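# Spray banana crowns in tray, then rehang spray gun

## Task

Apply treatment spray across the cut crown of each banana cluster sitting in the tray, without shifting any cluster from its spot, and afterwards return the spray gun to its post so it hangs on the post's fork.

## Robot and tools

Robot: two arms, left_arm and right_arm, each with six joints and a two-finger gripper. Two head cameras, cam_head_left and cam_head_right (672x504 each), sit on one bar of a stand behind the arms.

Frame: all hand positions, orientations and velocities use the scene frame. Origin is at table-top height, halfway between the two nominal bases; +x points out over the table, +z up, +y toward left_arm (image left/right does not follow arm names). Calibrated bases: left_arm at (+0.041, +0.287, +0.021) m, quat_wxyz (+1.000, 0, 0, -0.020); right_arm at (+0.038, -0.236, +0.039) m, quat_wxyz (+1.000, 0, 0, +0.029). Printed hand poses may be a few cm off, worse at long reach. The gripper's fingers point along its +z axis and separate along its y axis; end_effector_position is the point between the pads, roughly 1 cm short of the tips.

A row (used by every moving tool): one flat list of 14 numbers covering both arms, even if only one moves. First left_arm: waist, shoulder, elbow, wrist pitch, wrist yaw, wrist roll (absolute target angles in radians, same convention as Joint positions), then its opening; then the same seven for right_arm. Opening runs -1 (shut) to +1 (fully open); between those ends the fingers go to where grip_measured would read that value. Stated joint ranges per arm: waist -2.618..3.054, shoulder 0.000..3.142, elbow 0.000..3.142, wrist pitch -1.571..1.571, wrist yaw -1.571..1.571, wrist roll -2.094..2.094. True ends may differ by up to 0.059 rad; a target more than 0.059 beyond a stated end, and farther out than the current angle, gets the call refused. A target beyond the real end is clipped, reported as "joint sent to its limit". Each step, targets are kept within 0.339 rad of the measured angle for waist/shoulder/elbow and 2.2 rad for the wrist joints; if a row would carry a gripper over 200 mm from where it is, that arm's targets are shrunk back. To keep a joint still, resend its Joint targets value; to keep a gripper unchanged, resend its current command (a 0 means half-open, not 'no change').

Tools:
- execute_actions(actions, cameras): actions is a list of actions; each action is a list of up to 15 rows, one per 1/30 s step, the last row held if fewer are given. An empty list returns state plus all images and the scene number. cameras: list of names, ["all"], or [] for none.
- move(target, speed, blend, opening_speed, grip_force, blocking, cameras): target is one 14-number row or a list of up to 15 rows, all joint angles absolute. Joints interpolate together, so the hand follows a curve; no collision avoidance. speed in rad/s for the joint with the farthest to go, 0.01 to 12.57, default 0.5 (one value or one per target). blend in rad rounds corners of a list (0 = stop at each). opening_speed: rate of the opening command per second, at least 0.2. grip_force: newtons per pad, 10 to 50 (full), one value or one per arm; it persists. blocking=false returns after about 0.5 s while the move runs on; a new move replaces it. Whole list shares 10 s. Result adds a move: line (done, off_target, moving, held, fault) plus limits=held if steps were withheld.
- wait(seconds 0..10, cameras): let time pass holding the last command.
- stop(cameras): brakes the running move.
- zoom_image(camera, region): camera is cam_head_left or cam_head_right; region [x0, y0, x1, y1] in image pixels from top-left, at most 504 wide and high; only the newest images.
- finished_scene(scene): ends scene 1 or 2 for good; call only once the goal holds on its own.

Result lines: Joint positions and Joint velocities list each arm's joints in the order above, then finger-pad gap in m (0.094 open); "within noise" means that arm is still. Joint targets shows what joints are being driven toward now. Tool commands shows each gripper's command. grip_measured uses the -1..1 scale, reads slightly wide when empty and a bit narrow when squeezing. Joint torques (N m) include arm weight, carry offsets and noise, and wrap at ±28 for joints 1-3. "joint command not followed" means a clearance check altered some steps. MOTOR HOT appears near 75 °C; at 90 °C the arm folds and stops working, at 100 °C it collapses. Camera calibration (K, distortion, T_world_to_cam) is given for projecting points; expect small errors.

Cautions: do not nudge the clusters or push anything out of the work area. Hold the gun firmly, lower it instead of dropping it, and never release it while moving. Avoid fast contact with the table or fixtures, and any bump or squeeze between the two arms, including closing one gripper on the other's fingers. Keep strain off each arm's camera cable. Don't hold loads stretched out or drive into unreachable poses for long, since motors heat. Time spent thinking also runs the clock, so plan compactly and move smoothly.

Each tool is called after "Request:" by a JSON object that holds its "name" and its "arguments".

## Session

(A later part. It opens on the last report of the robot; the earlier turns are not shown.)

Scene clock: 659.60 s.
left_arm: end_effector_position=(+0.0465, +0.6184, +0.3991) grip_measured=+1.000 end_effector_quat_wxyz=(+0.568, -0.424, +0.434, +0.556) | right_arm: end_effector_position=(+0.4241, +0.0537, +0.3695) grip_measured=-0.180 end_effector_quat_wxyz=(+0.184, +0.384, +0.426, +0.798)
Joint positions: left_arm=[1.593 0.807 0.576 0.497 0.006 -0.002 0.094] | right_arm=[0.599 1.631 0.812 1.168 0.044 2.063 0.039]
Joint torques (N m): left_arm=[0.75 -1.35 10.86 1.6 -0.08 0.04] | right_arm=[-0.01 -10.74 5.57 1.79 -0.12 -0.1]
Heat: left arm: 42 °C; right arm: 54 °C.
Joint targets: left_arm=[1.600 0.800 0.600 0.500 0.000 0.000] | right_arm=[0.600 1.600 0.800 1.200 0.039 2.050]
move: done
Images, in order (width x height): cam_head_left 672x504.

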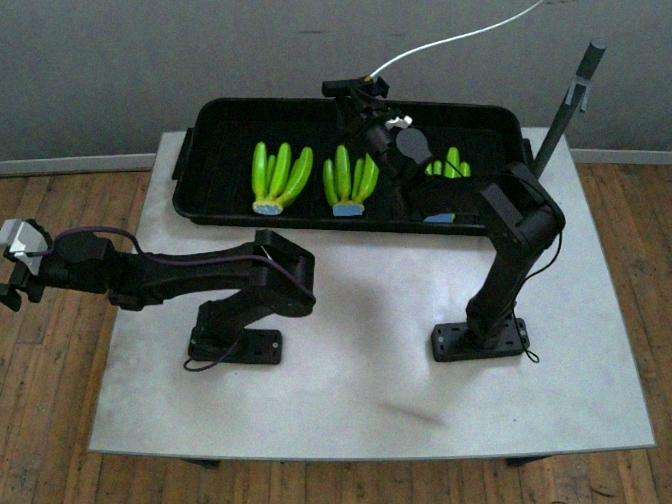

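Request:
{"name": "move", "arguments": {"target": [[1.6,0.8,0.6,0.5,0,0,1,0.94,1.96,1.14,1.165,0.039,2.05,-1],[1.6,0.8,0.6,0.5,0,0,1,1.09,1.955,1.135,1.165,0.039,2.05,-1],[1.6,0.8,0.6,0.5,0,0,1,1.09,1.925,1.09,1.177,0.039,2.05,-1],[1.6,0.8,0.6,0.5,0,0,1,0.94,1.925,1.09,1.177,0.039,2.05,-1]], "speed": [0.5,0.055,0.055,0.055], "blend": 0.01}}

Request:
{"name": "move", "arguments": {"target": [[1.6,0.8,0.6,0.5,0,0,1,0.94,1.89,1.044,1.192,0.039,2.05,-1],[1.6,0.8,0.6,0.5,0,0,1,1.09,1.89,1.044,1.192,0.039,2.05,-1],[1.6,0.8,0.6,0.5,0,0,1,1.09,1.858,1.0,1.207,0.039,2.05,-1],[1.6,0.8,0.6,0.5,0,0,1,0.94,1.858,1.0,1.207,0.039,2.05,-1]], "speed": 0.055, "blend": 0.01}}

Request:
{"name": "move", "arguments": {"target": [1.6,0.8,0.6,0.5,0,0,1,0.6,1.6,0.8,1.2,0.039,2.05,-1], "cameras": ["cam_head_left"]}}

Request:
{"name": "zoom_image", "arguments": {"camera": "cam_head_left", "region": [245, 190, 295, 225]}}

Scene clock: 678.40 s.
left_arm: end_effector_position=(+0.0465, +0.6184, +0.3991) grip_measured=+1.000 end_effector_quat_wxyz=(+0.568, -0.424, +0.434, +0.556) | right_arm: end_effector_position=(+0.3456, +0.2386, +0.3291) grip_measured=-0.180 end_effector_quat_wxyz=(+0.041, +0.316, +0.511, +0.798)
Joint positions: left_arm=[1.593 0.807 0.576 0.497 0.006 -0.002 0.094] | right_arm=[0.948 1.949 1.101 1.131 0.039 2.063 0.039]
Joint torques (N m): left_arm=[0.65 -1.36 10.85 1.62 -0.07 0.04] | right_arm=[-0.62 -13.33 5.86 1.94 -0.02 -0.15]
Heat: left arm: 42 °C; right arm: 53 °C.
Joint targets: left_arm=[1.600 0.800 0.600 0.500 0.000 0.000] | right_arm=[0.940 1.925 1.090 1.177 0.039 2.050]
move: off_target (right_arm); right_arm: the wrist pitch is farthest, 0.046 rad from its target

Scene clock: 685.80 s.
left_arm: end_effector_position=(+0.0465, +0.6184, +0.3991) grip_measured=+1.000 end_effector_quat_wxyz=(+0.568, -0.424, +0.434, +0.556) | right_arm: end_effector_position=(+0.3361, +0.2237, +0.3232) grip_measured=-0.180 end_effector_quat_wxyz=(+0.041, +0.318, +0.514, +0.796)
Joint positions: left_arm=[1.593 0.807 0.576 0.497 0.006 -0.002 0.094] | right_arm=[0.948 1.899 1.011 1.161 0.039 2.063 0.039]
Joint torques (N m): left_arm=[0.72 -1.37 10.82 1.6 -0.05 0.04] | right_arm=[-0.58 -14.48 5.68 1.97 -0.07 -0.1]
Heat: left arm: 42 °C; right arm: 54 °C.
Joint targets: left_arm=[1.600 0.800 0.600 0.500 0.000 0.000] | right_arm=[0.940 1.858 1.000 1.207 0.039 2.050]
move: off_target (right_arm); right_arm: the wrist pitch is farthest, 0.046 rad from its target

Scene clock: 686.90 s.
left_arm: end_effector_position=(+0.0465, +0.6184, +0.3991) grip_measured=+1.000 end_effector_quat_wxyz=(+0.568, -0.424, +0.434, +0.556) | right_arm: end_effector_position=(+0.4245, +0.0539, +0.3682) grip_measured=-0.180 end_effector_quat_wxyz=(+0.184, +0.386, +0.427, +0.797)
Joint positions: left_arm=[1.593 0.807 0.576 0.497 0.006 -0.002 0.094] | right_arm=[0.599 1.631 0.812 1.162 0.045 2.063 0.039]
Joint torques (N m): left_arm=[0.69 -1.43 10.88 1.62 -0.08 0.02] | right_arm=[0.16 -10.73 5.45 1.84 -0.11 -0.1]
Motor temperatures (°C): left_arm=[27 28 36 42 26 26 26] | right_arm=[27 41 41 55 29 24 33]
Heat: left arm: 42 °C; right arm: 55 °C.
Joint targets: left_arm=[1.600 0.800 0.600 0.500 0.000 0.000] | right_arm=[0.600 1.600 0.800 1.200 0.039 2.050]
move: off_target (right_arm); right_arm: the wrist pitch is farthest, 0.038 rad from its target
Images, in order (width x height): cam_head_left 672x504.

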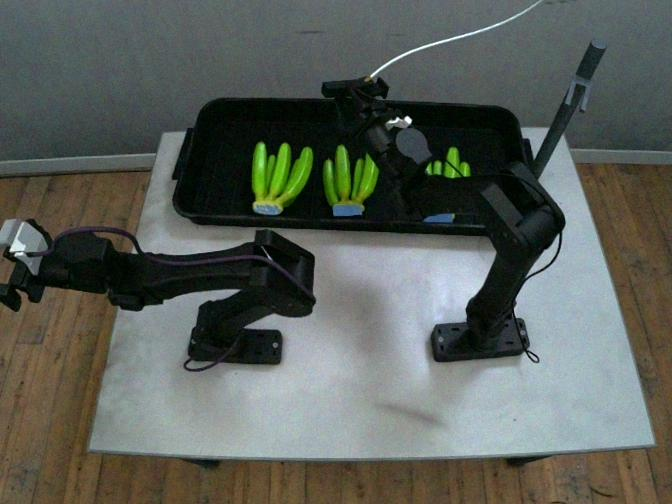

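Scaled by 10.080 from the camera's 672x504 image, which has a finer 960x720 frame.

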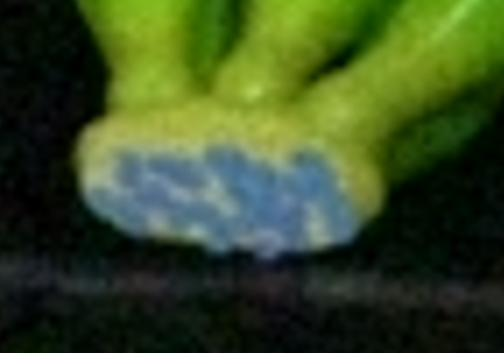

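Request:
{"name": "move", "arguments": {"target": [[1.6,0.8,0.6,0.5,0,0,1,0.94,1.835,0.965,1.218,0.039,2.05,-1],[1.6,0.8,0.6,0.5,0,0,1,1.1,1.835,0.965,1.218,0.039,2.05,-1],[1.6,0.8,0.6,0.5,0,0,1,1.1,1.80,0.92,1.235,0.039,2.05,-1],[1.6,0.8,0.6,0.5,0,0,1,0.94,1.80,0.92,1.235,0.039,2.05,-1]], "speed": [0.5,0.055,0.055,0.055], "blend": 0.01}}

Request:
{"name": "move", "arguments": {"target": [[1.6,0.8,0.6,0.5,0,0,1,0.94,1.817,0.943,1.226,0.039,2.05,-1],[1.6,0.8,0.6,0.5,0,0,1,1.1,1.817,0.943,1.226,0.039,2.05,-1],[1.6,0.8,0.6,0.5,0,0,1,1.1,1.875,1.02,1.2,0.039,2.05,-1],[1.6,0.8,0.6,0.5,0,0,1,0.94,1.86,1.0,1.205,0.039,2.05,-1]], "speed": 0.055, "blend": 0.01}}

Request:
{"name": "move", "arguments": {"target": [1.6,0.8,0.6,0.5,0,0,1,0.6,1.6,0.8,1.2,0.039,2.05,-1], "cameras": ["cam_head_left"]}}

Request:
{"name": "zoom_image", "arguments": {"camera": "cam_head_left", "region": [245, 190, 295, 225]}}

Scene clock: 703.43 s.
left_arm: end_effector_position=(+0.0465, +0.6184, +0.3991) grip_measured=+1.000 end_effector_quat_wxyz=(+0.568, -0.424, +0.434, +0.556) | right_arm: end_effector_position=(+0.3246, +0.2057, +0.3309) grip_measured=-0.180 end_effector_quat_wxyz=(+0.041, +0.315, +0.508, +0.801)
Joint positions: left_arm=[1.593 0.807 0.576 0.497 0.006 -0.002 0.094] | right_arm=[0.948 1.826 0.927 1.189 0.039 2.063 0.039]
Joint torques (N m): left_arm=[0.7 -1.32 10.81 1.61 -0.06 0.06] | right_arm=[-0.85 -12.03 5.86 1.97 -0.04 -0.17]
Motor temperatures (°C): left_arm=[27 28 36 42 26 26 26] | right_arm=[27 40 42 55 29 24 33]
Heat: left arm: 42 °C; right arm: 55 °C.
Joint targets: left_arm=[1.600 0.800 0.600 0.500 0.000 0.000] | right_arm=[0.940 1.800 0.920 1.235 0.039 2.050]
move: off_target (right_arm); right_arm: the wrist pitch is farthest, 0.046 rad from its target

Scene clock: 711.37 s.
left_arm: end_effector_position=(+0.0465, +0.6184, +0.3991) grip_measured=+1.000 end_effector_quat_wxyz=(+0.568, -0.424, +0.434, +0.556) | right_arm: end_effector_position=(+0.3308, +0.2154, +0.3332) grip_measured=-0.180 end_effector_quat_wxyz=(+0.041, +0.314, +0.507, +0.802)
Joint positions: left_arm=[1.593 0.807 0.576 0.497 0.006 -0.002 0.094] | right_arm=[0.948 1.86 0.981 1.171 0.039 2.063 0.039]
Joint velocities: left_arm=[0.002 -0.012 0.007 0.154 -0.037 -0.007 0] | right_arm=[within noise]
Joint torques (N m): left_arm=[0.72 -1.29 10.88 1.62 -0.08 0.05] | right_arm=[-0.64 -10.33 7.97 1.87 -0.03 -0.1]
Motor temperatures (°C): left_arm=[27 27 36 42 26 26 26] | right_arm=[27 39 42 55 29 24 33]
Heat: left arm: 42 °C; right arm: 55 °C.
Joint targets: left_arm=[1.600 0.800 0.600 0.500 0.000 0.000] | right_arm=[0.940 1.860 1.000 1.205 0.039 2.050]
move: done

Scene clock: 712.47 s.
left_arm: end_effector_position=(+0.0465, +0.6184, +0.3991) grip_measured=+1.000 end_effector_quat_wxyz=(+0.568, -0.424, +0.434, +0.556) | right_arm: end_effector_position=(+0.4244, +0.0539, +0.3686) grip_measured=-0.180 end_effector_quat_wxyz=(+0.184, +0.385, +0.427, +0.797)
Joint positions: left_arm=[1.593 0.807 0.576 0.497 0.006 -0.002 0.094] | right_arm=[0.599 1.631 0.813 1.163 0.045 2.063 0.039]
Joint torques (N m): left_arm=[0.69 -1.46 10.82 1.61 -0.08 0.04] | right_arm=[0.03 -10.86 5.53 1.82 -0.11 -0.09]
Motor temperatures (°C): left_arm=[27 27 36 42 26 26 26] | right_arm=[27 39 42 55 29 24 33]
Heat: left arm: 42 °C; right arm: 55 °C.
Joint targets: left_arm=[1.600 0.800 0.600 0.500 0.000 0.000] | right_arm=[0.600 1.600 0.800 1.200 0.039 2.050]
move: off_target (right_arm); right_arm: the wrist pitch is farthest, 0.037 rad from its target
Images, in order (width x height): cam_head_left 672x504.

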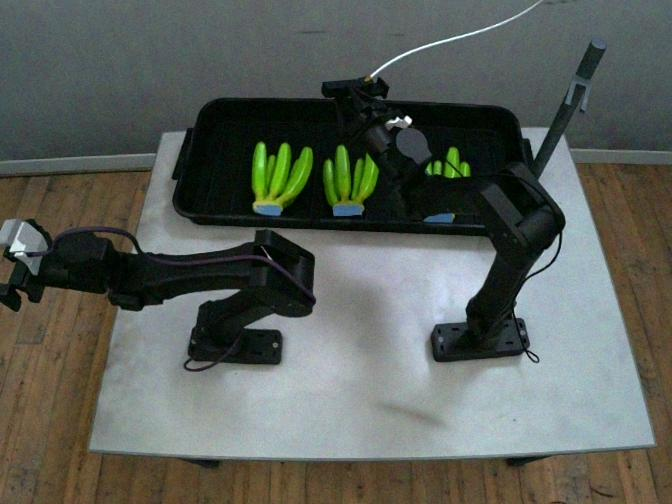

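Scaled by 10.080 from the camera's 672x504 image, which has a finer 960x720 frame.

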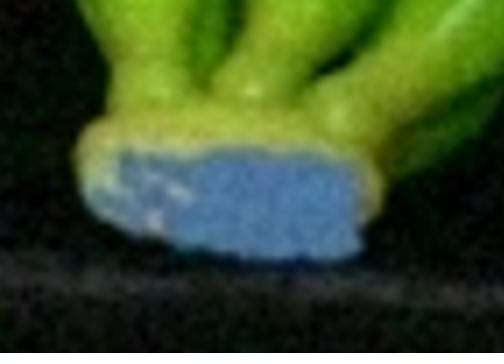

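Request:
{"name": "move", "arguments": {"target": [[1.6,0.8,0.6,0.5,0,0,1,1.02,1.85,0.985,1.212,0.039,2.05,-1],[1.6,0.8,0.6,0.5,0,0,1,1.13,1.85,0.985,1.212,0.039,2.05,-1],[1.6,0.8,0.6,0.5,0,0,1,1.13,1.81,0.935,1.23,0.039,2.05,-1],[1.6,0.8,0.6,0.5,0,0,1,1.02,1.81,0.935,1.23,0.039,2.05,-1],[1.6,0.8,0.6,0.5,0,0,1,1.02,1.78,0.895,1.245,0.039,2.05,-1]], "speed": [0.5,0.05,0.05,0.05,0.05], "blend": 0.01}}

Request:
{"name": "move", "arguments": {"target": [[1.6,0.8,0.6,0.5,0,0,1,1.13,1.78,0.895,1.245,0.039,2.05,-1],[1.6,0.8,0.6,0.5,0,0,1,1.13,1.83,0.96,1.22,0.039,2.05,-1],[1.6,0.8,0.6,0.5,0,0,1,1.02,1.83,0.96,1.22,0.039,2.05,-1],[1.6,0.8,0.6,0.5,0,0,1,0.6,1.6,0.8,1.2,0.039,2.05,-1]], "speed": [0.05,0.05,0.05,0.5], "blend": 0.01, "cameras": ["cam_head_left"]}}

Request:
{"name": "zoom_image", "arguments": {"camera": "cam_head_left", "region": [245, 190, 295, 225]}}

Scene clock: 731.40 s.
left_arm: end_effector_position=(+0.0465, +0.6184, +0.3991) grip_measured=+1.000 end_effector_quat_wxyz=(+0.568, -0.424, +0.434, +0.556) | right_arm: end_effector_position=(+0.2862, +0.2243, +0.3275) grip_measured=-0.180 end_effector_quat_wxyz=(+0.008, +0.294, +0.522, +0.801)
Joint positions: left_arm=[1.593 0.807 0.576 0.497 0.006 -0.002 0.094] | right_arm=[1.029 1.819 0.906 1.199 0.038 2.063 0.039]
Joint torques (N m): left_arm=[0.64 -1.42 10.88 1.62 -0.08 0.05] | right_arm=[-0.84 -13.19 5.44 1.94 0 -0.15]
Motor temperatures (°C): left_arm=[27 27 36 42 26 26 26] | right_arm=[27 37 43 56 29 24 33]
Heat: left arm: 42 °C; right arm: 56 °C.
Joint targets: left_arm=[1.600 0.800 0.600 0.500 0.000 0.000] | right_arm=[1.020 1.780 0.895 1.245 0.039 2.050]
move: off_target (right_arm); right_arm: the wrist pitch is farthest, 0.046 rad from its target

Scene clock: 738.43 s.
left_arm: end_effector_position=(+0.0465, +0.6184, +0.3991) grip_measured=+1.000 end_effector_quat_wxyz=(+0.568, -0.424, +0.434, +0.556) | right_arm: end_effector_position=(+0.4244, +0.0533, +0.3693) grip_measured=-0.180 end_effector_quat_wxyz=(+0.184, +0.385, +0.425, +0.798)
Joint positions: left_arm=[1.593 0.807 0.576 0.497 0.006 -0.002 0.094] | right_arm=[0.598 1.632 0.812 1.17 0.045 2.063 0.039]
Joint torques (N m): left_arm=[0.68 -1.4 10.84 1.61 -0.08 0.05] | right_arm=[0.21 -10.92 5.64 1.78 -0.06 -0.13]
Motor temperatures (°C): left_arm=[27 27 36 42 26 26 26] | right_arm=[27 38 43 55 29 24 33]
Heat: left arm: 42 °C; right arm: 55 °C.
Joint targets: left_arm=[1.600 0.800 0.600 0.500 0.000 0.000] | right_arm=[0.600 1.600 0.800 1.200 0.039 2.050]
move: done
Images, in order (width x height): cam_head_left 672x504.

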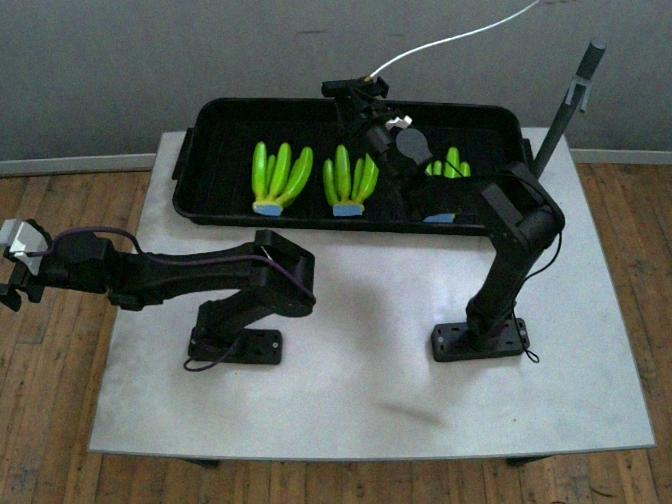

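Scaled by 10.080 from the camera's 672x504 image, which has a finer 960x720 frame.

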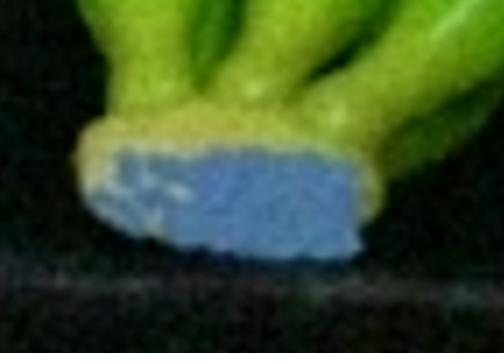

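Request:
{"name": "move", "arguments": {"target": [[1.6,0.8,0.6,0.5,0,0,1,1.05,1.92,1.08,1.18,0.039,2.05,-1],[1.6,0.8,0.6,0.5,0,0,1,1.13,1.92,1.08,1.18,0.039,2.05,-1],[1.6,0.8,0.6,0.5,0,0,1,1.13,1.89,1.04,1.195,0.039,2.05,-1],[1.6,0.8,0.6,0.5,0,0,1,1.05,1.89,1.04,1.195,0.039,2.05,-1],[1.6,0.8,0.6,0.5,0,0,1,1.05,1.865,1.0,1.205,0.039,2.05,-1],[1.6,0.8,0.6,0.5,0,0,1,1.12,1.865,1.0,1.205,0.039,2.05,-1]], "speed": [0.5,0.05,0.05,0.05,0.05,0.05], "blend": 0.01}}

Request:
{"name": "move", "arguments": {"target": [[1.6,0.8,0.6,0.5,0,0,1,0.5,1.5,0.75,1.15,0.039,2.0,-1],[1.6,0.8,0.6,0.5,0,0,1,0.05,0.65,0.36,0.4,0.35,1.2,-1],[1.6,0.8,0.6,0.5,0,0,1,-0.116,0.594,0.41,0.235,0.506,0.45,-1]], "speed": 0.5, "blend": 0.05, "cameras": ["all"]}}

Request:
{"name": "zoom_image", "arguments": {"camera": "cam_head_left", "region": [245, 190, 295, 225]}}

Request:
{"name": "zoom_image", "arguments": {"camera": "cam_head_left", "region": [490, 50, 640, 200]}}

Request:
{"name": "zoom_image", "arguments": {"camera": "cam_head_right", "region": [490, 50, 640, 200]}}

Scene clock: 758.60 s.
left_arm: end_effector_position=(+0.0465, +0.6184, +0.3991) grip_measured=+1.000 end_effector_quat_wxyz=(+0.568, -0.424, +0.434, +0.556) | right_arm: end_effector_position=(+0.2565, +0.2685, +0.3175) grip_measured=-0.180 end_effector_quat_wxyz=(-0.026, +0.276, +0.543, +0.793)
Joint positions: left_arm=[1.593 0.807 0.576 0.497 0.006 -0.002 0.094] | right_arm=[1.114 1.909 1.011 1.159 0.037 2.063 0.039]
Joint torques (N m): left_arm=[0.66 -1.36 10.88 1.62 -0.09 0.04] | right_arm=[0.42 -14.63 5.48 2 0.05 -0.11]
Heat: left arm: 42 °C; right arm: 54 °C.
Joint targets: left_arm=[1.600 0.800 0.600 0.500 0.000 0.000] | right_arm=[1.120 1.865 1.000 1.205 0.039 2.050]
move: off_target (right_arm); right_arm: the wrist pitch is farthest, 0.046 rad from its target

Scene clock: 763.83 s.
left_arm: end_effector_position=(+0.0465, +0.6184, +0.3991) grip_measured=+1.000 end_effector_quat_wxyz=(+0.568, -0.424, +0.434, +0.556) | right_arm: end_effector_position=(+0.3179, -0.3352, +0.3052) grip_measured=-0.180 end_effector_quat_wxyz=(+0.699, +0.344, +0.626, -0.033)
Joint positions: left_arm=[1.593 0.807 0.576 0.497 0.006 -0.002 0.094] | right_arm=[-0.109 0.612 0.376 0.211 0.498 0.467 0.039]
Joint torques (N m): left_arm=[0.68 -1.37 10.84 1.6 -0.08 0.04] | right_arm=[-0.61 -1.65 10.4 1.83 0.05 -0.16]
Heat: left arm: 42 °C; right arm: 54 °C.
Joint targets: left_arm=[1.600 0.800 0.600 0.500 0.000 0.000] | right_arm=[-0.116 0.594 0.410 0.235 0.506 0.450]
move: done

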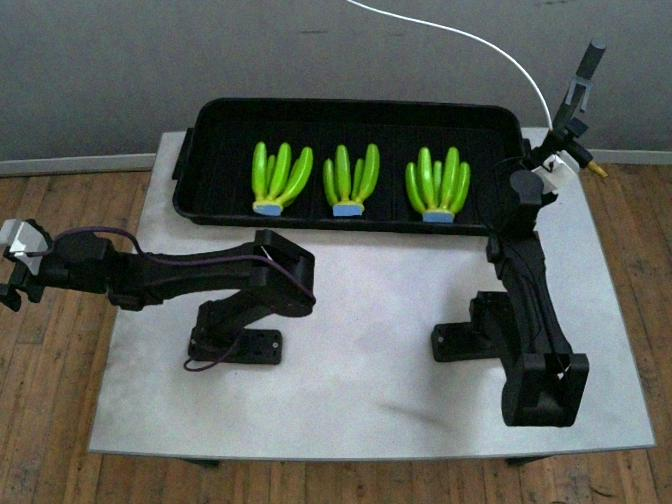

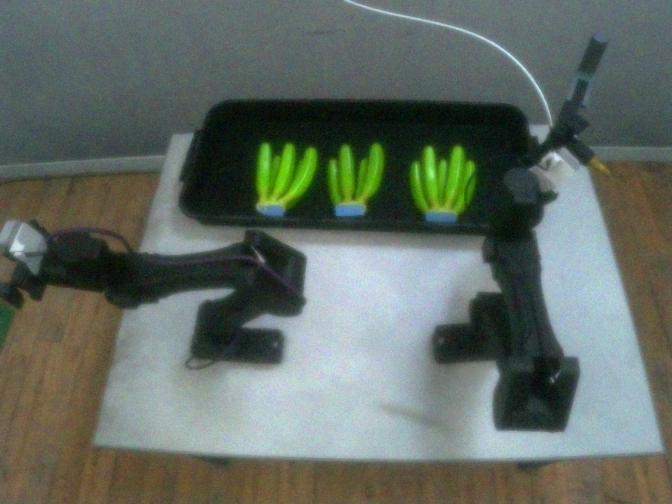

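Scaled by 10.080 from the camera's 672x504 image, which has a finer 960x720 frame.

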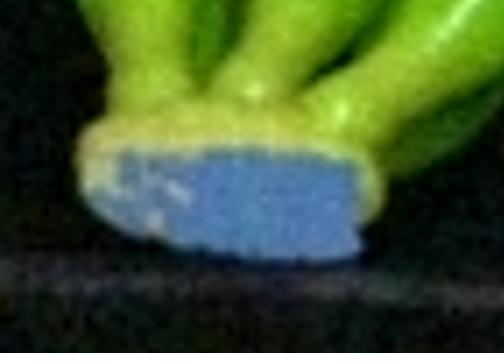

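Scaled by 3.360 from the camera's 672x504 image, which has a finer 960x720 frame.

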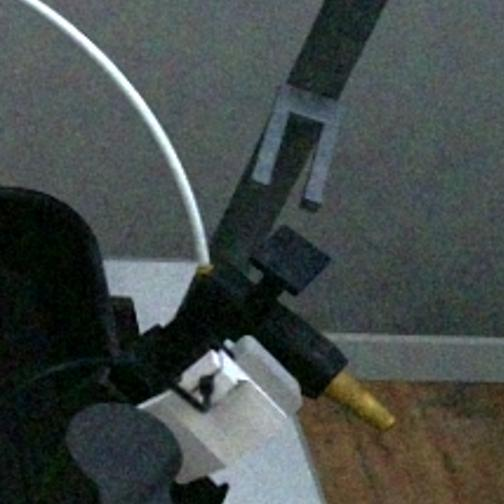

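Scaled by 3.360 from the camera's 672x504 image, which has a finer 960x720 frame.

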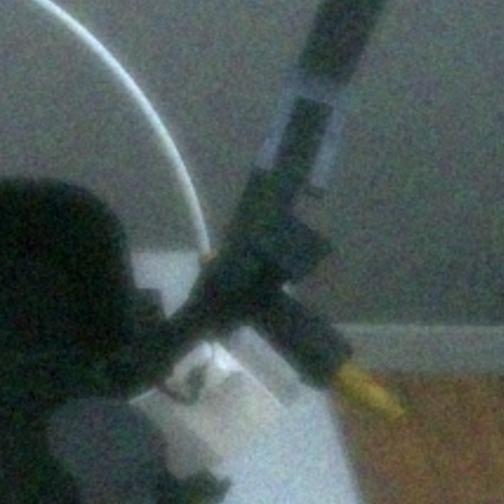

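Request:
{"name": "move", "arguments": {"target": [[1.6,0.8,0.6,0.5,0,0,1,-0.165,0.72,0.485,0.315,0.455,0.43,-1]], "speed": 0.2, "cameras": ["cam_head_left"]}}

Request:
{"name": "zoom_image", "arguments": {"camera": "cam_head_left", "region": [490, 50, 640, 200]}}

Scene clock: 772.30 s.
left_arm: end_effector_position=(+0.0465, +0.6184, +0.3991) grip_measured=+1.000 end_effector_quat_wxyz=(+0.568, -0.424, +0.434, +0.556) | right_arm: end_effector_position=(+0.3341, -0.3456, +0.3215) grip_measured=-0.180 end_effector_quat_wxyz=(+0.704, +0.343, +0.621, -0.043)
Joint positions: left_arm=[1.593 0.807 0.576 0.497 0.006 -0.002 0.094] | right_arm=[-0.157 0.724 0.444 0.274 0.467 0.446 0.039]
Joint torques (N m): left_arm=[0.65 -1.37 10.82 1.6 -0.08 0.04] | right_arm=[-0.68 -1.1 11.08 1.99 -0.14 -0.14]
Heat: left arm: 42 °C; right arm: 53 °C.
Joint targets: left_arm=[1.600 0.800 0.600 0.500 0.000 0.000] | right_arm=[-0.165 0.720 0.485 0.315 0.455 0.430]
move: off_target (right_arm); right_arm: the elbow is farthest, 0.041 rad from its target
Images, in order (width x height): cam_head_left 672x504.

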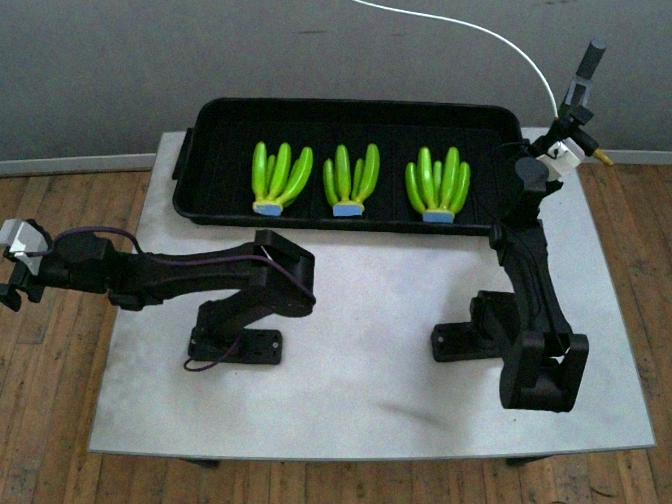

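Scaled by 3.360 from the camera's 672x504 image, which has a finer 960x720 frame.

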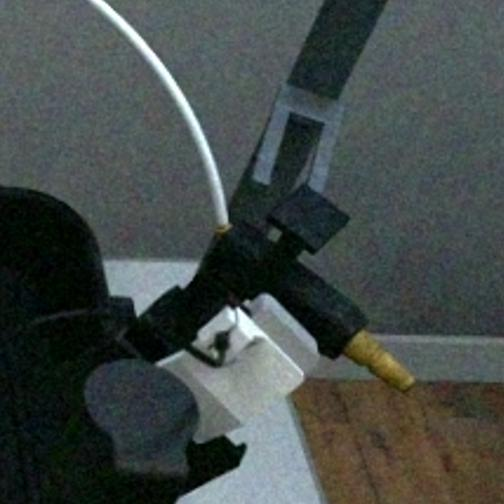

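Request:
{"name": "move", "arguments": {"target": [[1.6,0.8,0.6,0.5,0,0,1,-0.127,0.81,0.50,0.396,0.487,0.43,-1],[1.6,0.8,0.6,0.5,0,0,1,-0.148,0.868,0.513,0.437,0.471,0.43,-1]], "speed": 0.12, "cameras": ["cam_head_left","cam_head_right"]}}

Request:
{"name": "zoom_image", "arguments": {"camera": "cam_head_left", "region": [530, 60, 630, 160]}}

Request:
{"name": "zoom_image", "arguments": {"camera": "cam_head_right", "region": [530, 60, 630, 160]}}

Scene clock: 802.47 s.
left_arm: end_effector_position=(+0.0465, +0.6184, +0.3991) grip_measured=+1.000 end_effector_quat_wxyz=(+0.568, -0.424, +0.434, +0.556) | right_arm: end_effector_position=(+0.3591, -0.3447, +0.3196) grip_measured=-0.180 end_effector_quat_wxyz=(+0.705, +0.342, +0.620, -0.042)
Joint positions: left_arm=[1.593 0.807 0.576 0.497 0.006 -0.002 0.094] | right_arm=[-0.14 0.87 0.472 0.397 0.481 0.445 0.039]
Joint torques (N m): left_arm=[0.68 -1.35 10.8 1.61 -0.08 0.04] | right_arm=[-0.77 -2 11.02 1.92 -0.12 -0.16]
Motor temperatures (°C): left_arm=[27 27 36 42 26 26 26] | right_arm=[27 32 45 54 29 24 33]
Heat: left arm: 42 °C; right arm: 54 °C.
Joint targets: left_arm=[1.600 0.800 0.600 0.500 0.000 0.000] | right_arm=[-0.148 0.868 0.513 0.437 0.471 0.430]
move: off_target (right_arm); right_arm: the elbow is farthest, 0.041 rad from its target

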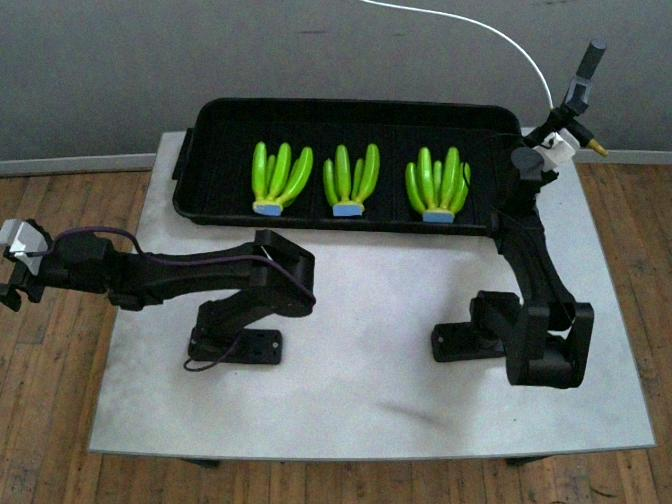

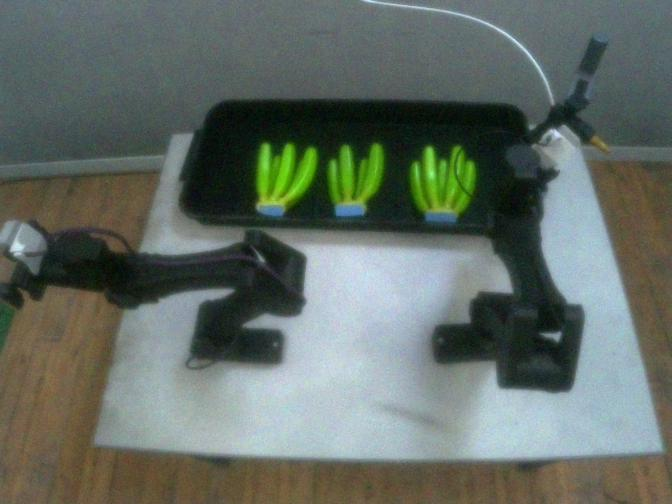

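Scaled by 5.040 from the camera's 672x504 image, which has a finer 960x720 frame.

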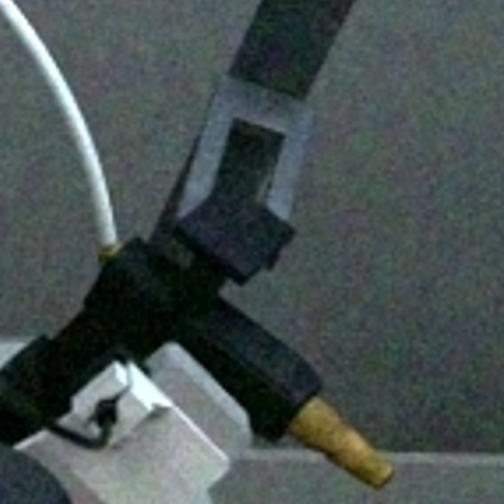

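Scaled by 5.040 from the camera's 672x504 image, which has a finer 960x720 frame.

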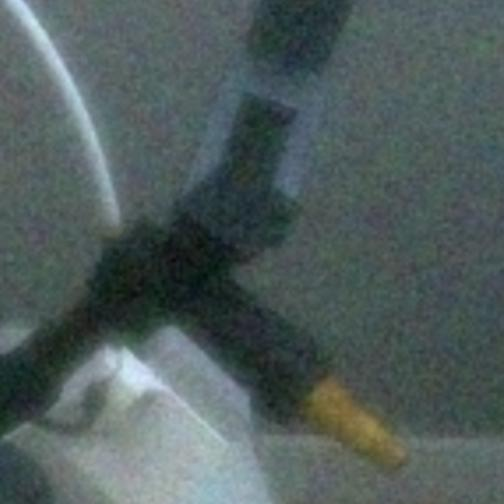

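Request:
{"name": "move", "arguments": {"target": [[1.6,0.8,0.6,0.5,0,0,1,-0.187,0.992,0.551,0.524,0.443,0.43,-1]], "speed": 0.1, "cameras": ["cam_head_left"]}}

Request:
{"name": "zoom_image", "arguments": {"camera": "cam_head_left", "region": [530, 60, 630, 160]}}

Scene clock: 813.43 s.
left_arm: end_effector_position=(+0.0465, +0.6184, +0.3991) grip_measured=+1.000 end_effector_quat_wxyz=(+0.568, -0.424, +0.434, +0.556) | right_arm: end_effector_position=(+0.3784, -0.3560, +0.3182) grip_measured=-0.180 end_effector_quat_wxyz=(+0.705, +0.346, +0.617, -0.047)
Joint positions: left_arm=[1.593 0.807 0.576 0.497 0.006 -0.002 0.094] | right_arm=[-0.179 0.991 0.509 0.48 0.456 0.445 0.039]
Joint torques (N m): left_arm=[0.68 -1.37 10.86 1.61 -0.08 0.06] | right_arm=[-0.91 -2.54 10.96 2.03 -0.12 -0.19]
Motor temperatures (°C): left_arm=[27 27 36 42 26 26 26] | right_arm=[27 31 45 55 29 24 33]
Heat: left arm: 42 °C; right arm: 55 °C.
Joint targets: left_arm=[1.600 0.800 0.600 0.500 0.000 0.000] | right_arm=[-0.187 0.992 0.551 0.524 0.443 0.430]
move: off_target (right_arm); right_arm: the wrist pitch is farthest, 0.044 rad from its target
Images, in order (width x height): cam_head_left 672x504.

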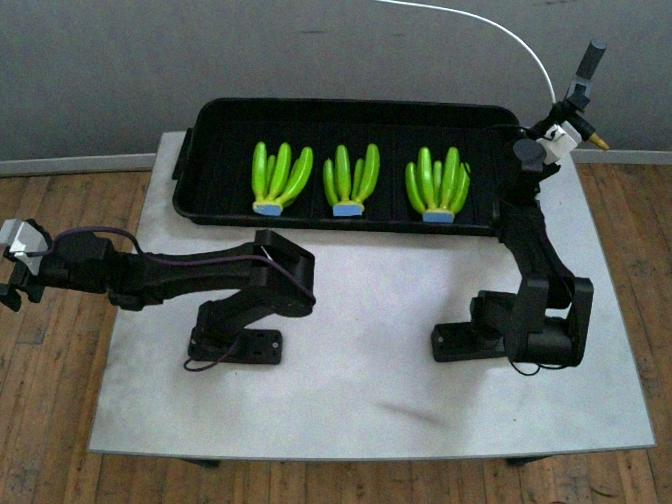

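Scaled by 5.040 from the camera's 672x504 image, which has a finer 960x720 frame.

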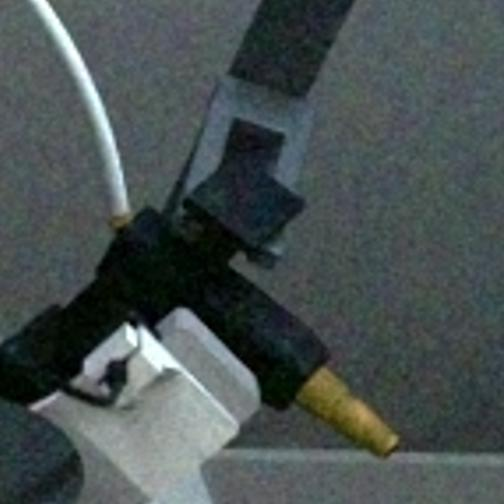

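Request:
{"name": "move", "arguments": {"target": [[1.6,0.8,0.6,0.5,0,0,1,-0.205,1.07,0.576,0.573,0.425,0.43,-1],[1.6,0.8,0.6,0.5,0,0,1,-0.222,1.132,0.598,0.613,0.408,0.43,-1]], "speed": 0.08, "blend": 0.01, "cameras": ["cam_head_left","cam_head_right"]}}

Request:
{"name": "zoom_image", "arguments": {"camera": "cam_head_left", "region": [530, 60, 630, 160]}}

Request:
{"name": "zoom_image", "arguments": {"camera": "cam_head_right", "region": [530, 60, 630, 160]}}

Scene clock: 827.47 s.
left_arm: end_effector_position=(+0.0465, +0.6184, +0.3991) grip_measured=+1.000 end_effector_quat_wxyz=(+0.568, -0.424, +0.434, +0.556) | right_arm: end_effector_position=(+0.4013, -0.3673, +0.3225) grip_measured=-0.199 end_effector_quat_wxyz=(+0.715, +0.346, +0.606, -0.044)
Joint positions: left_arm=[1.593 0.807 0.576 0.497 0.006 -0.002 0.094] | right_arm=[-0.215 1.124 0.559 0.594 0.424 0.445 0.038]
Joint torques (N m): left_arm=[0.66 -1.33 10.89 1.61 -0.08 0.05] | right_arm=[-0.66 -3.14 10.4 1.77 -0.21 -0.14]
Heat: left arm: 42 °C; right arm: 54 °C.
Joint targets: left_arm=[1.600 0.800 0.600 0.500 0.000 0.000] | right_arm=[-0.222 1.132 0.598 0.613 0.408 0.430]
move: off_target (right_arm); right_arm: the elbow is farthest, 0.039 rad from its target

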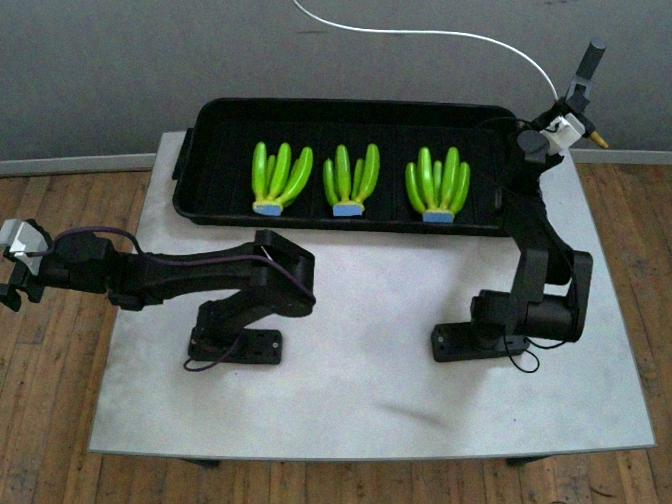

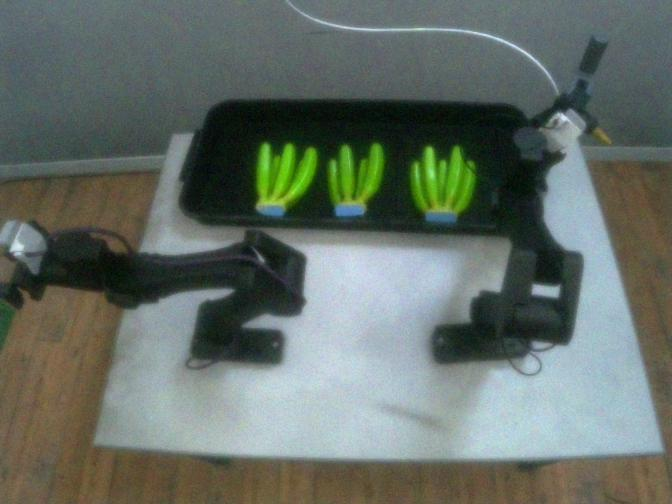

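Scaled by 5.040 from the camera's 672x504 image, which has a finer 960x720 frame.

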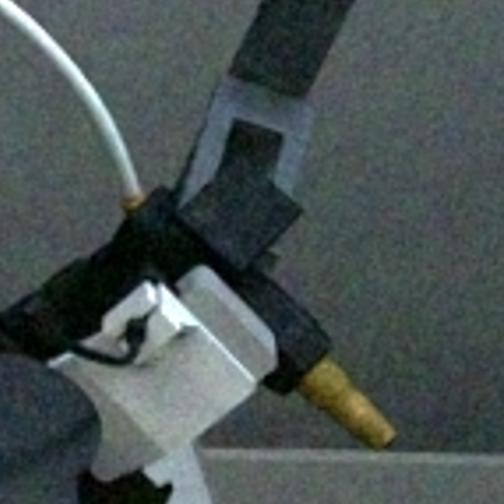

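Scaled by 5.040 from the camera's 672x504 image, which has a finer 960x720 frame.

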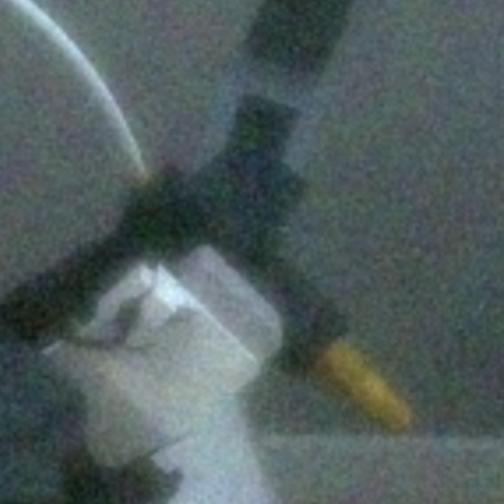

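Request:
{"name": "move", "arguments": {"target": [[1.6,0.8,0.6,0.5,0,0,1,-0.187,0.992,0.551,0.524,0.443,0.43,-1],[1.6,0.8,0.6,0.5,0,0,1,-0.148,0.85,0.51,0.425,0.471,0.43,-1],[1.6,0.8,0.6,0.5,0,0,1,-0.12,0.75,0.49,0.34,0.49,0.43,-1],[1.6,0.8,0.6,0.5,0,0,1,-0.45,0.67,0.476,0.27,-0.111,0.43,-1]], "speed": 0.2, "blend": 0.01, "cameras": ["cam_head_left"]}}

Request:
{"name": "zoom_image", "arguments": {"camera": "cam_head_left", "region": [530, 60, 630, 160]}}

Scene clock: 856.47 s.
left_arm: end_effector_position=(+0.0465, +0.6184, +0.3991) grip_measured=+1.000 end_effector_quat_wxyz=(+0.568, -0.424, +0.434, +0.556) | right_arm: end_effector_position=(+0.3397, -0.3374, +0.3455) grip_measured=-0.200 end_effector_quat_wxyz=(+0.718, +0.246, +0.648, +0.056)
Joint positions: left_arm=[1.593 0.807 0.576 0.497 0.006 -0.002 0.094] | right_arm=[-0.443 0.69 0.489 0.239 -0.1 0.444 0.038]
Joint torques (N m): left_arm=[0.69 -1.35 10.92 1.62 -0.07 0.06] | right_arm=[-0.61 -2.28 6.78 1.91 -0.13 -0.13]
Motor temperatures (°C): left_arm=[27 27 36 42 26 26 26] | right_arm=[27 30 50 53 29 24 34]
Heat: left arm: 42 °C; right arm: 53 °C.
Joint targets: left_arm=[1.600 0.800 0.600 0.500 0.000 0.000] | right_arm=[-0.450 0.670 0.476 0.270 -0.111 0.430]
move: done
Images, in order (width x height): cam_head_left 672x504.

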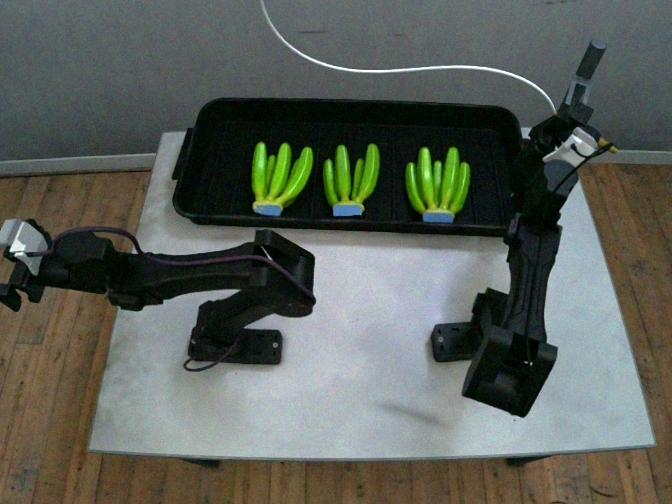

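Scaled by 5.040 from the camera's 672x504 image, which has a finer 960x720 frame.

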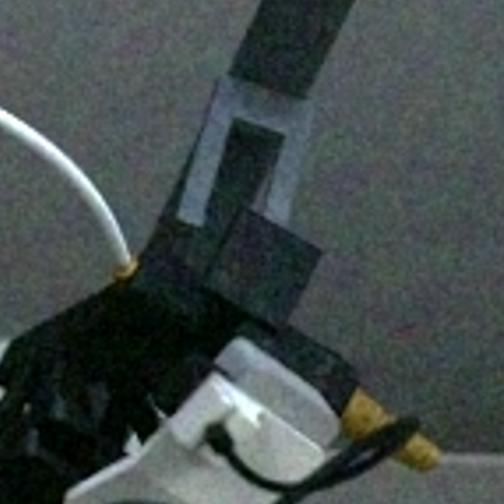

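Request:
{"name": "move", "arguments": {"target": [[1.6,0.8,0.6,0.5,0,0,1,-0.45,0.5,0.42,0.15,-0.111,0.43,-1],[1.6,0.8,0.6,0.5,0,0,1,-0.745,0.87,0.98,-0.46,-0.63,0.43,-1]], "speed": 0.35, "cameras": ["cam_head_left","cam_head_right"]}}

Request:
{"name": "zoom_image", "arguments": {"camera": "cam_head_left", "region": [510, 60, 630, 180]}}

Request:
{"name": "zoom_image", "arguments": {"camera": "cam_head_right", "region": [510, 60, 630, 180]}}

Scene clock: 891.77 s.
left_arm: end_effector_position=(+0.0465, +0.6184, +0.3991) grip_measured=+1.000 end_effector_quat_wxyz=(+0.568, -0.424, +0.434, +0.556) | right_arm: end_effector_position=(+0.3289, -0.3361, +0.3498) grip_measured=-0.201 end_effector_quat_wxyz=(+0.548, +0.286, +0.763, +0.189)
Joint positions: left_arm=[1.593 0.807 0.576 0.497 0.006 -0.002 0.094] | right_arm=[-0.737 0.871 0.942 -0.484 -0.612 0.444 0.038]
Joint torques (N m): left_arm=[0.69 -1.32 10.93 1.6 -0.07 0.05] | right_arm=[-0.65 -1.65 10.43 1.77 -0.36 -0.15]
Motor temperatures (°C): left_arm=[27 27 37 42 26 26 26] | right_arm=[27 30 45 56 29 24 34]
Heat: left arm: 42 °C; right arm: 56 °C.
Joint targets: left_arm=[1.600 0.800 0.600 0.500 0.000 0.000] | right_arm=[-0.745 0.870 0.980 -0.460 -0.630 0.430]
move: off_target (right_arm); right_arm: the elbow is farthest, 0.038 rad from its target

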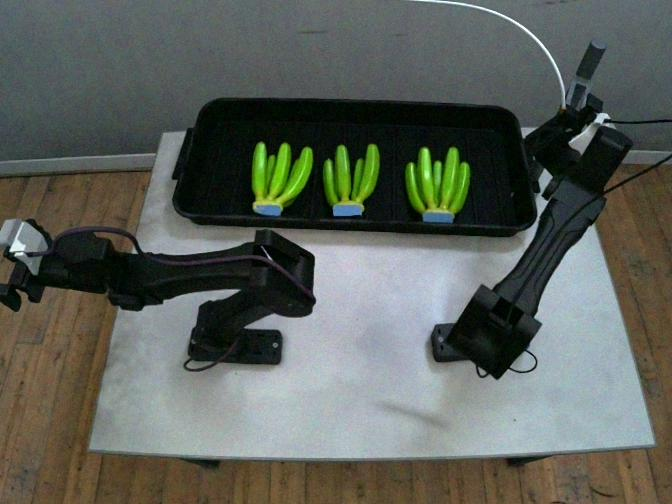

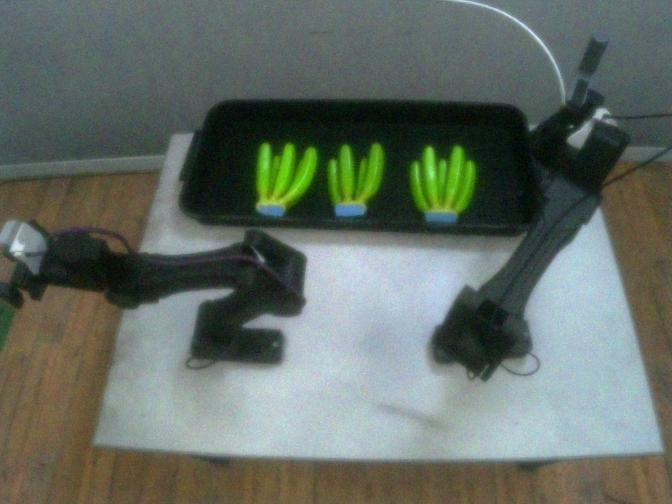

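Scaled by 4.200 from the camera's 672x504 image, which has a finer 960x720 frame.

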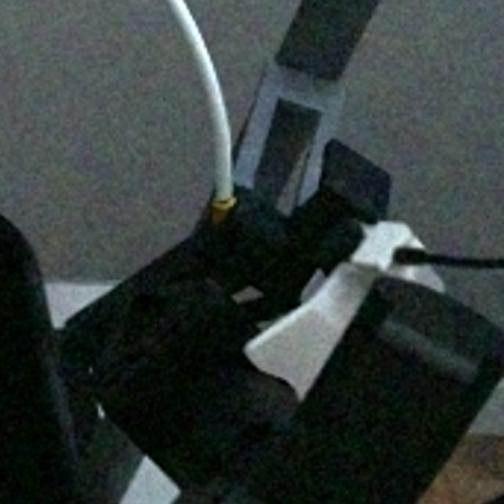

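Scaled by 4.200 from the camera's 672x504 image, which has a finer 960x720 frame.

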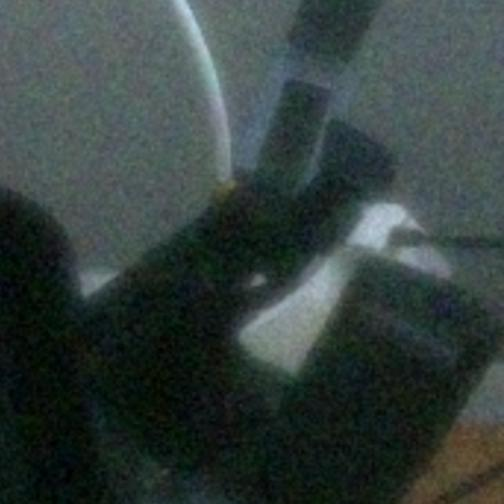

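Request:
{"name": "move", "arguments": {"target": [[1.6,0.8,0.6,0.5,0,0,1,-0.745,0.84,0.96,-0.46,-0.61,0.12,-1]], "speed": 0.35, "cameras": ["cam_head_left","cam_head_right"]}}

Request:
{"name": "zoom_image", "arguments": {"camera": "cam_head_left", "region": [510, 60, 630, 180]}}

Request:
{"name": "zoom_image", "arguments": {"camera": "cam_head_right", "region": [510, 60, 630, 180]}}

Scene clock: 907.10 s.
left_arm: end_effector_position=(+0.0465, +0.6184, +0.3991) grip_measured=+1.000 end_effector_quat_wxyz=(+0.568, -0.424, +0.434, +0.556) | right_arm: end_effector_position=(+0.3267, -0.3355, +0.3511) grip_measured=-0.203 end_effector_quat_wxyz=(+0.571, +0.167, +0.797, +0.100)
Joint positions: left_arm=[1.593 0.807 0.576 0.497 0.006 -0.002 0.094] | right_arm=[-0.737 0.86 0.942 -0.491 -0.606 0.138 0.037]
Joint torques (N m): left_arm=[0.69 -1.37 10.91 1.61 -0.07 0.03] | right_arm=[-0.8 -3.26 8.85 1.82 -0.17 -0.13]
Heat: left arm: 42 °C; right arm: 53 °C.
Joint targets: left_arm=[1.600 0.800 0.600 0.500 0.000 0.000] | right_arm=[-0.745 0.840 0.960 -0.460 -0.610 0.120]
move: done

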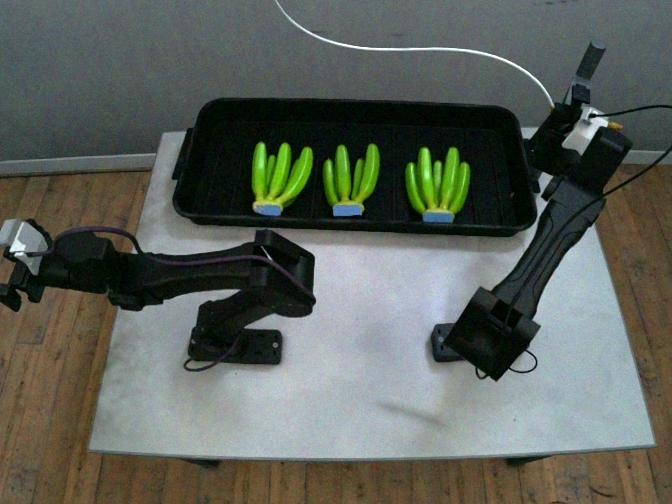

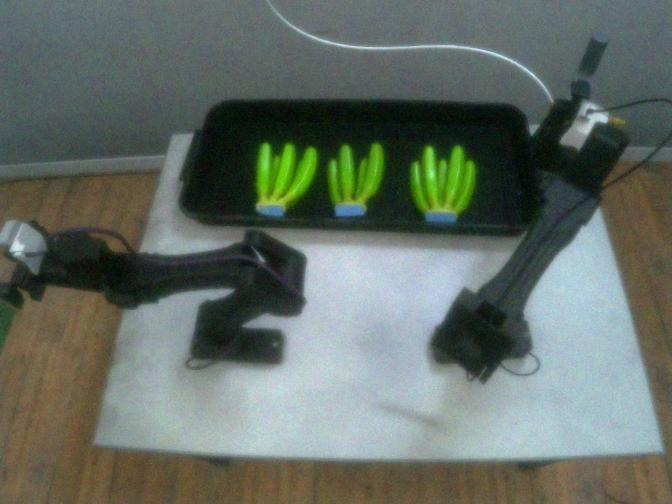

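Scaled by 4.200 from the camera's 672x504 image, which has a finer 960x720 frame.

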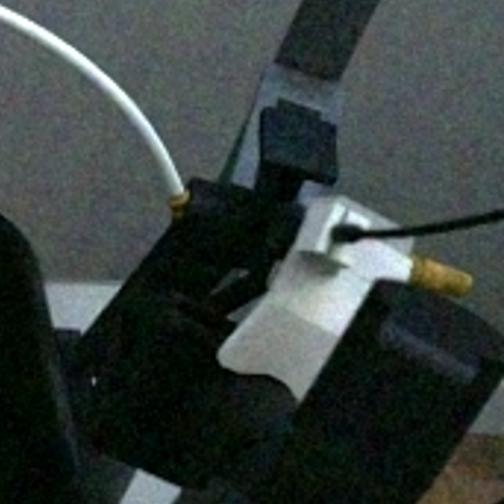

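Scaled by 4.200 from the camera's 672x504 image, which has a finer 960x720 frame.

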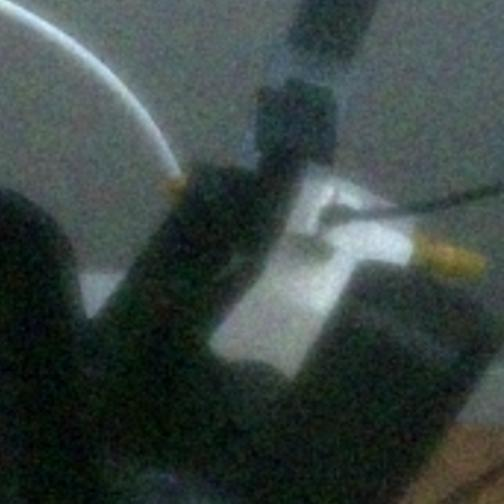

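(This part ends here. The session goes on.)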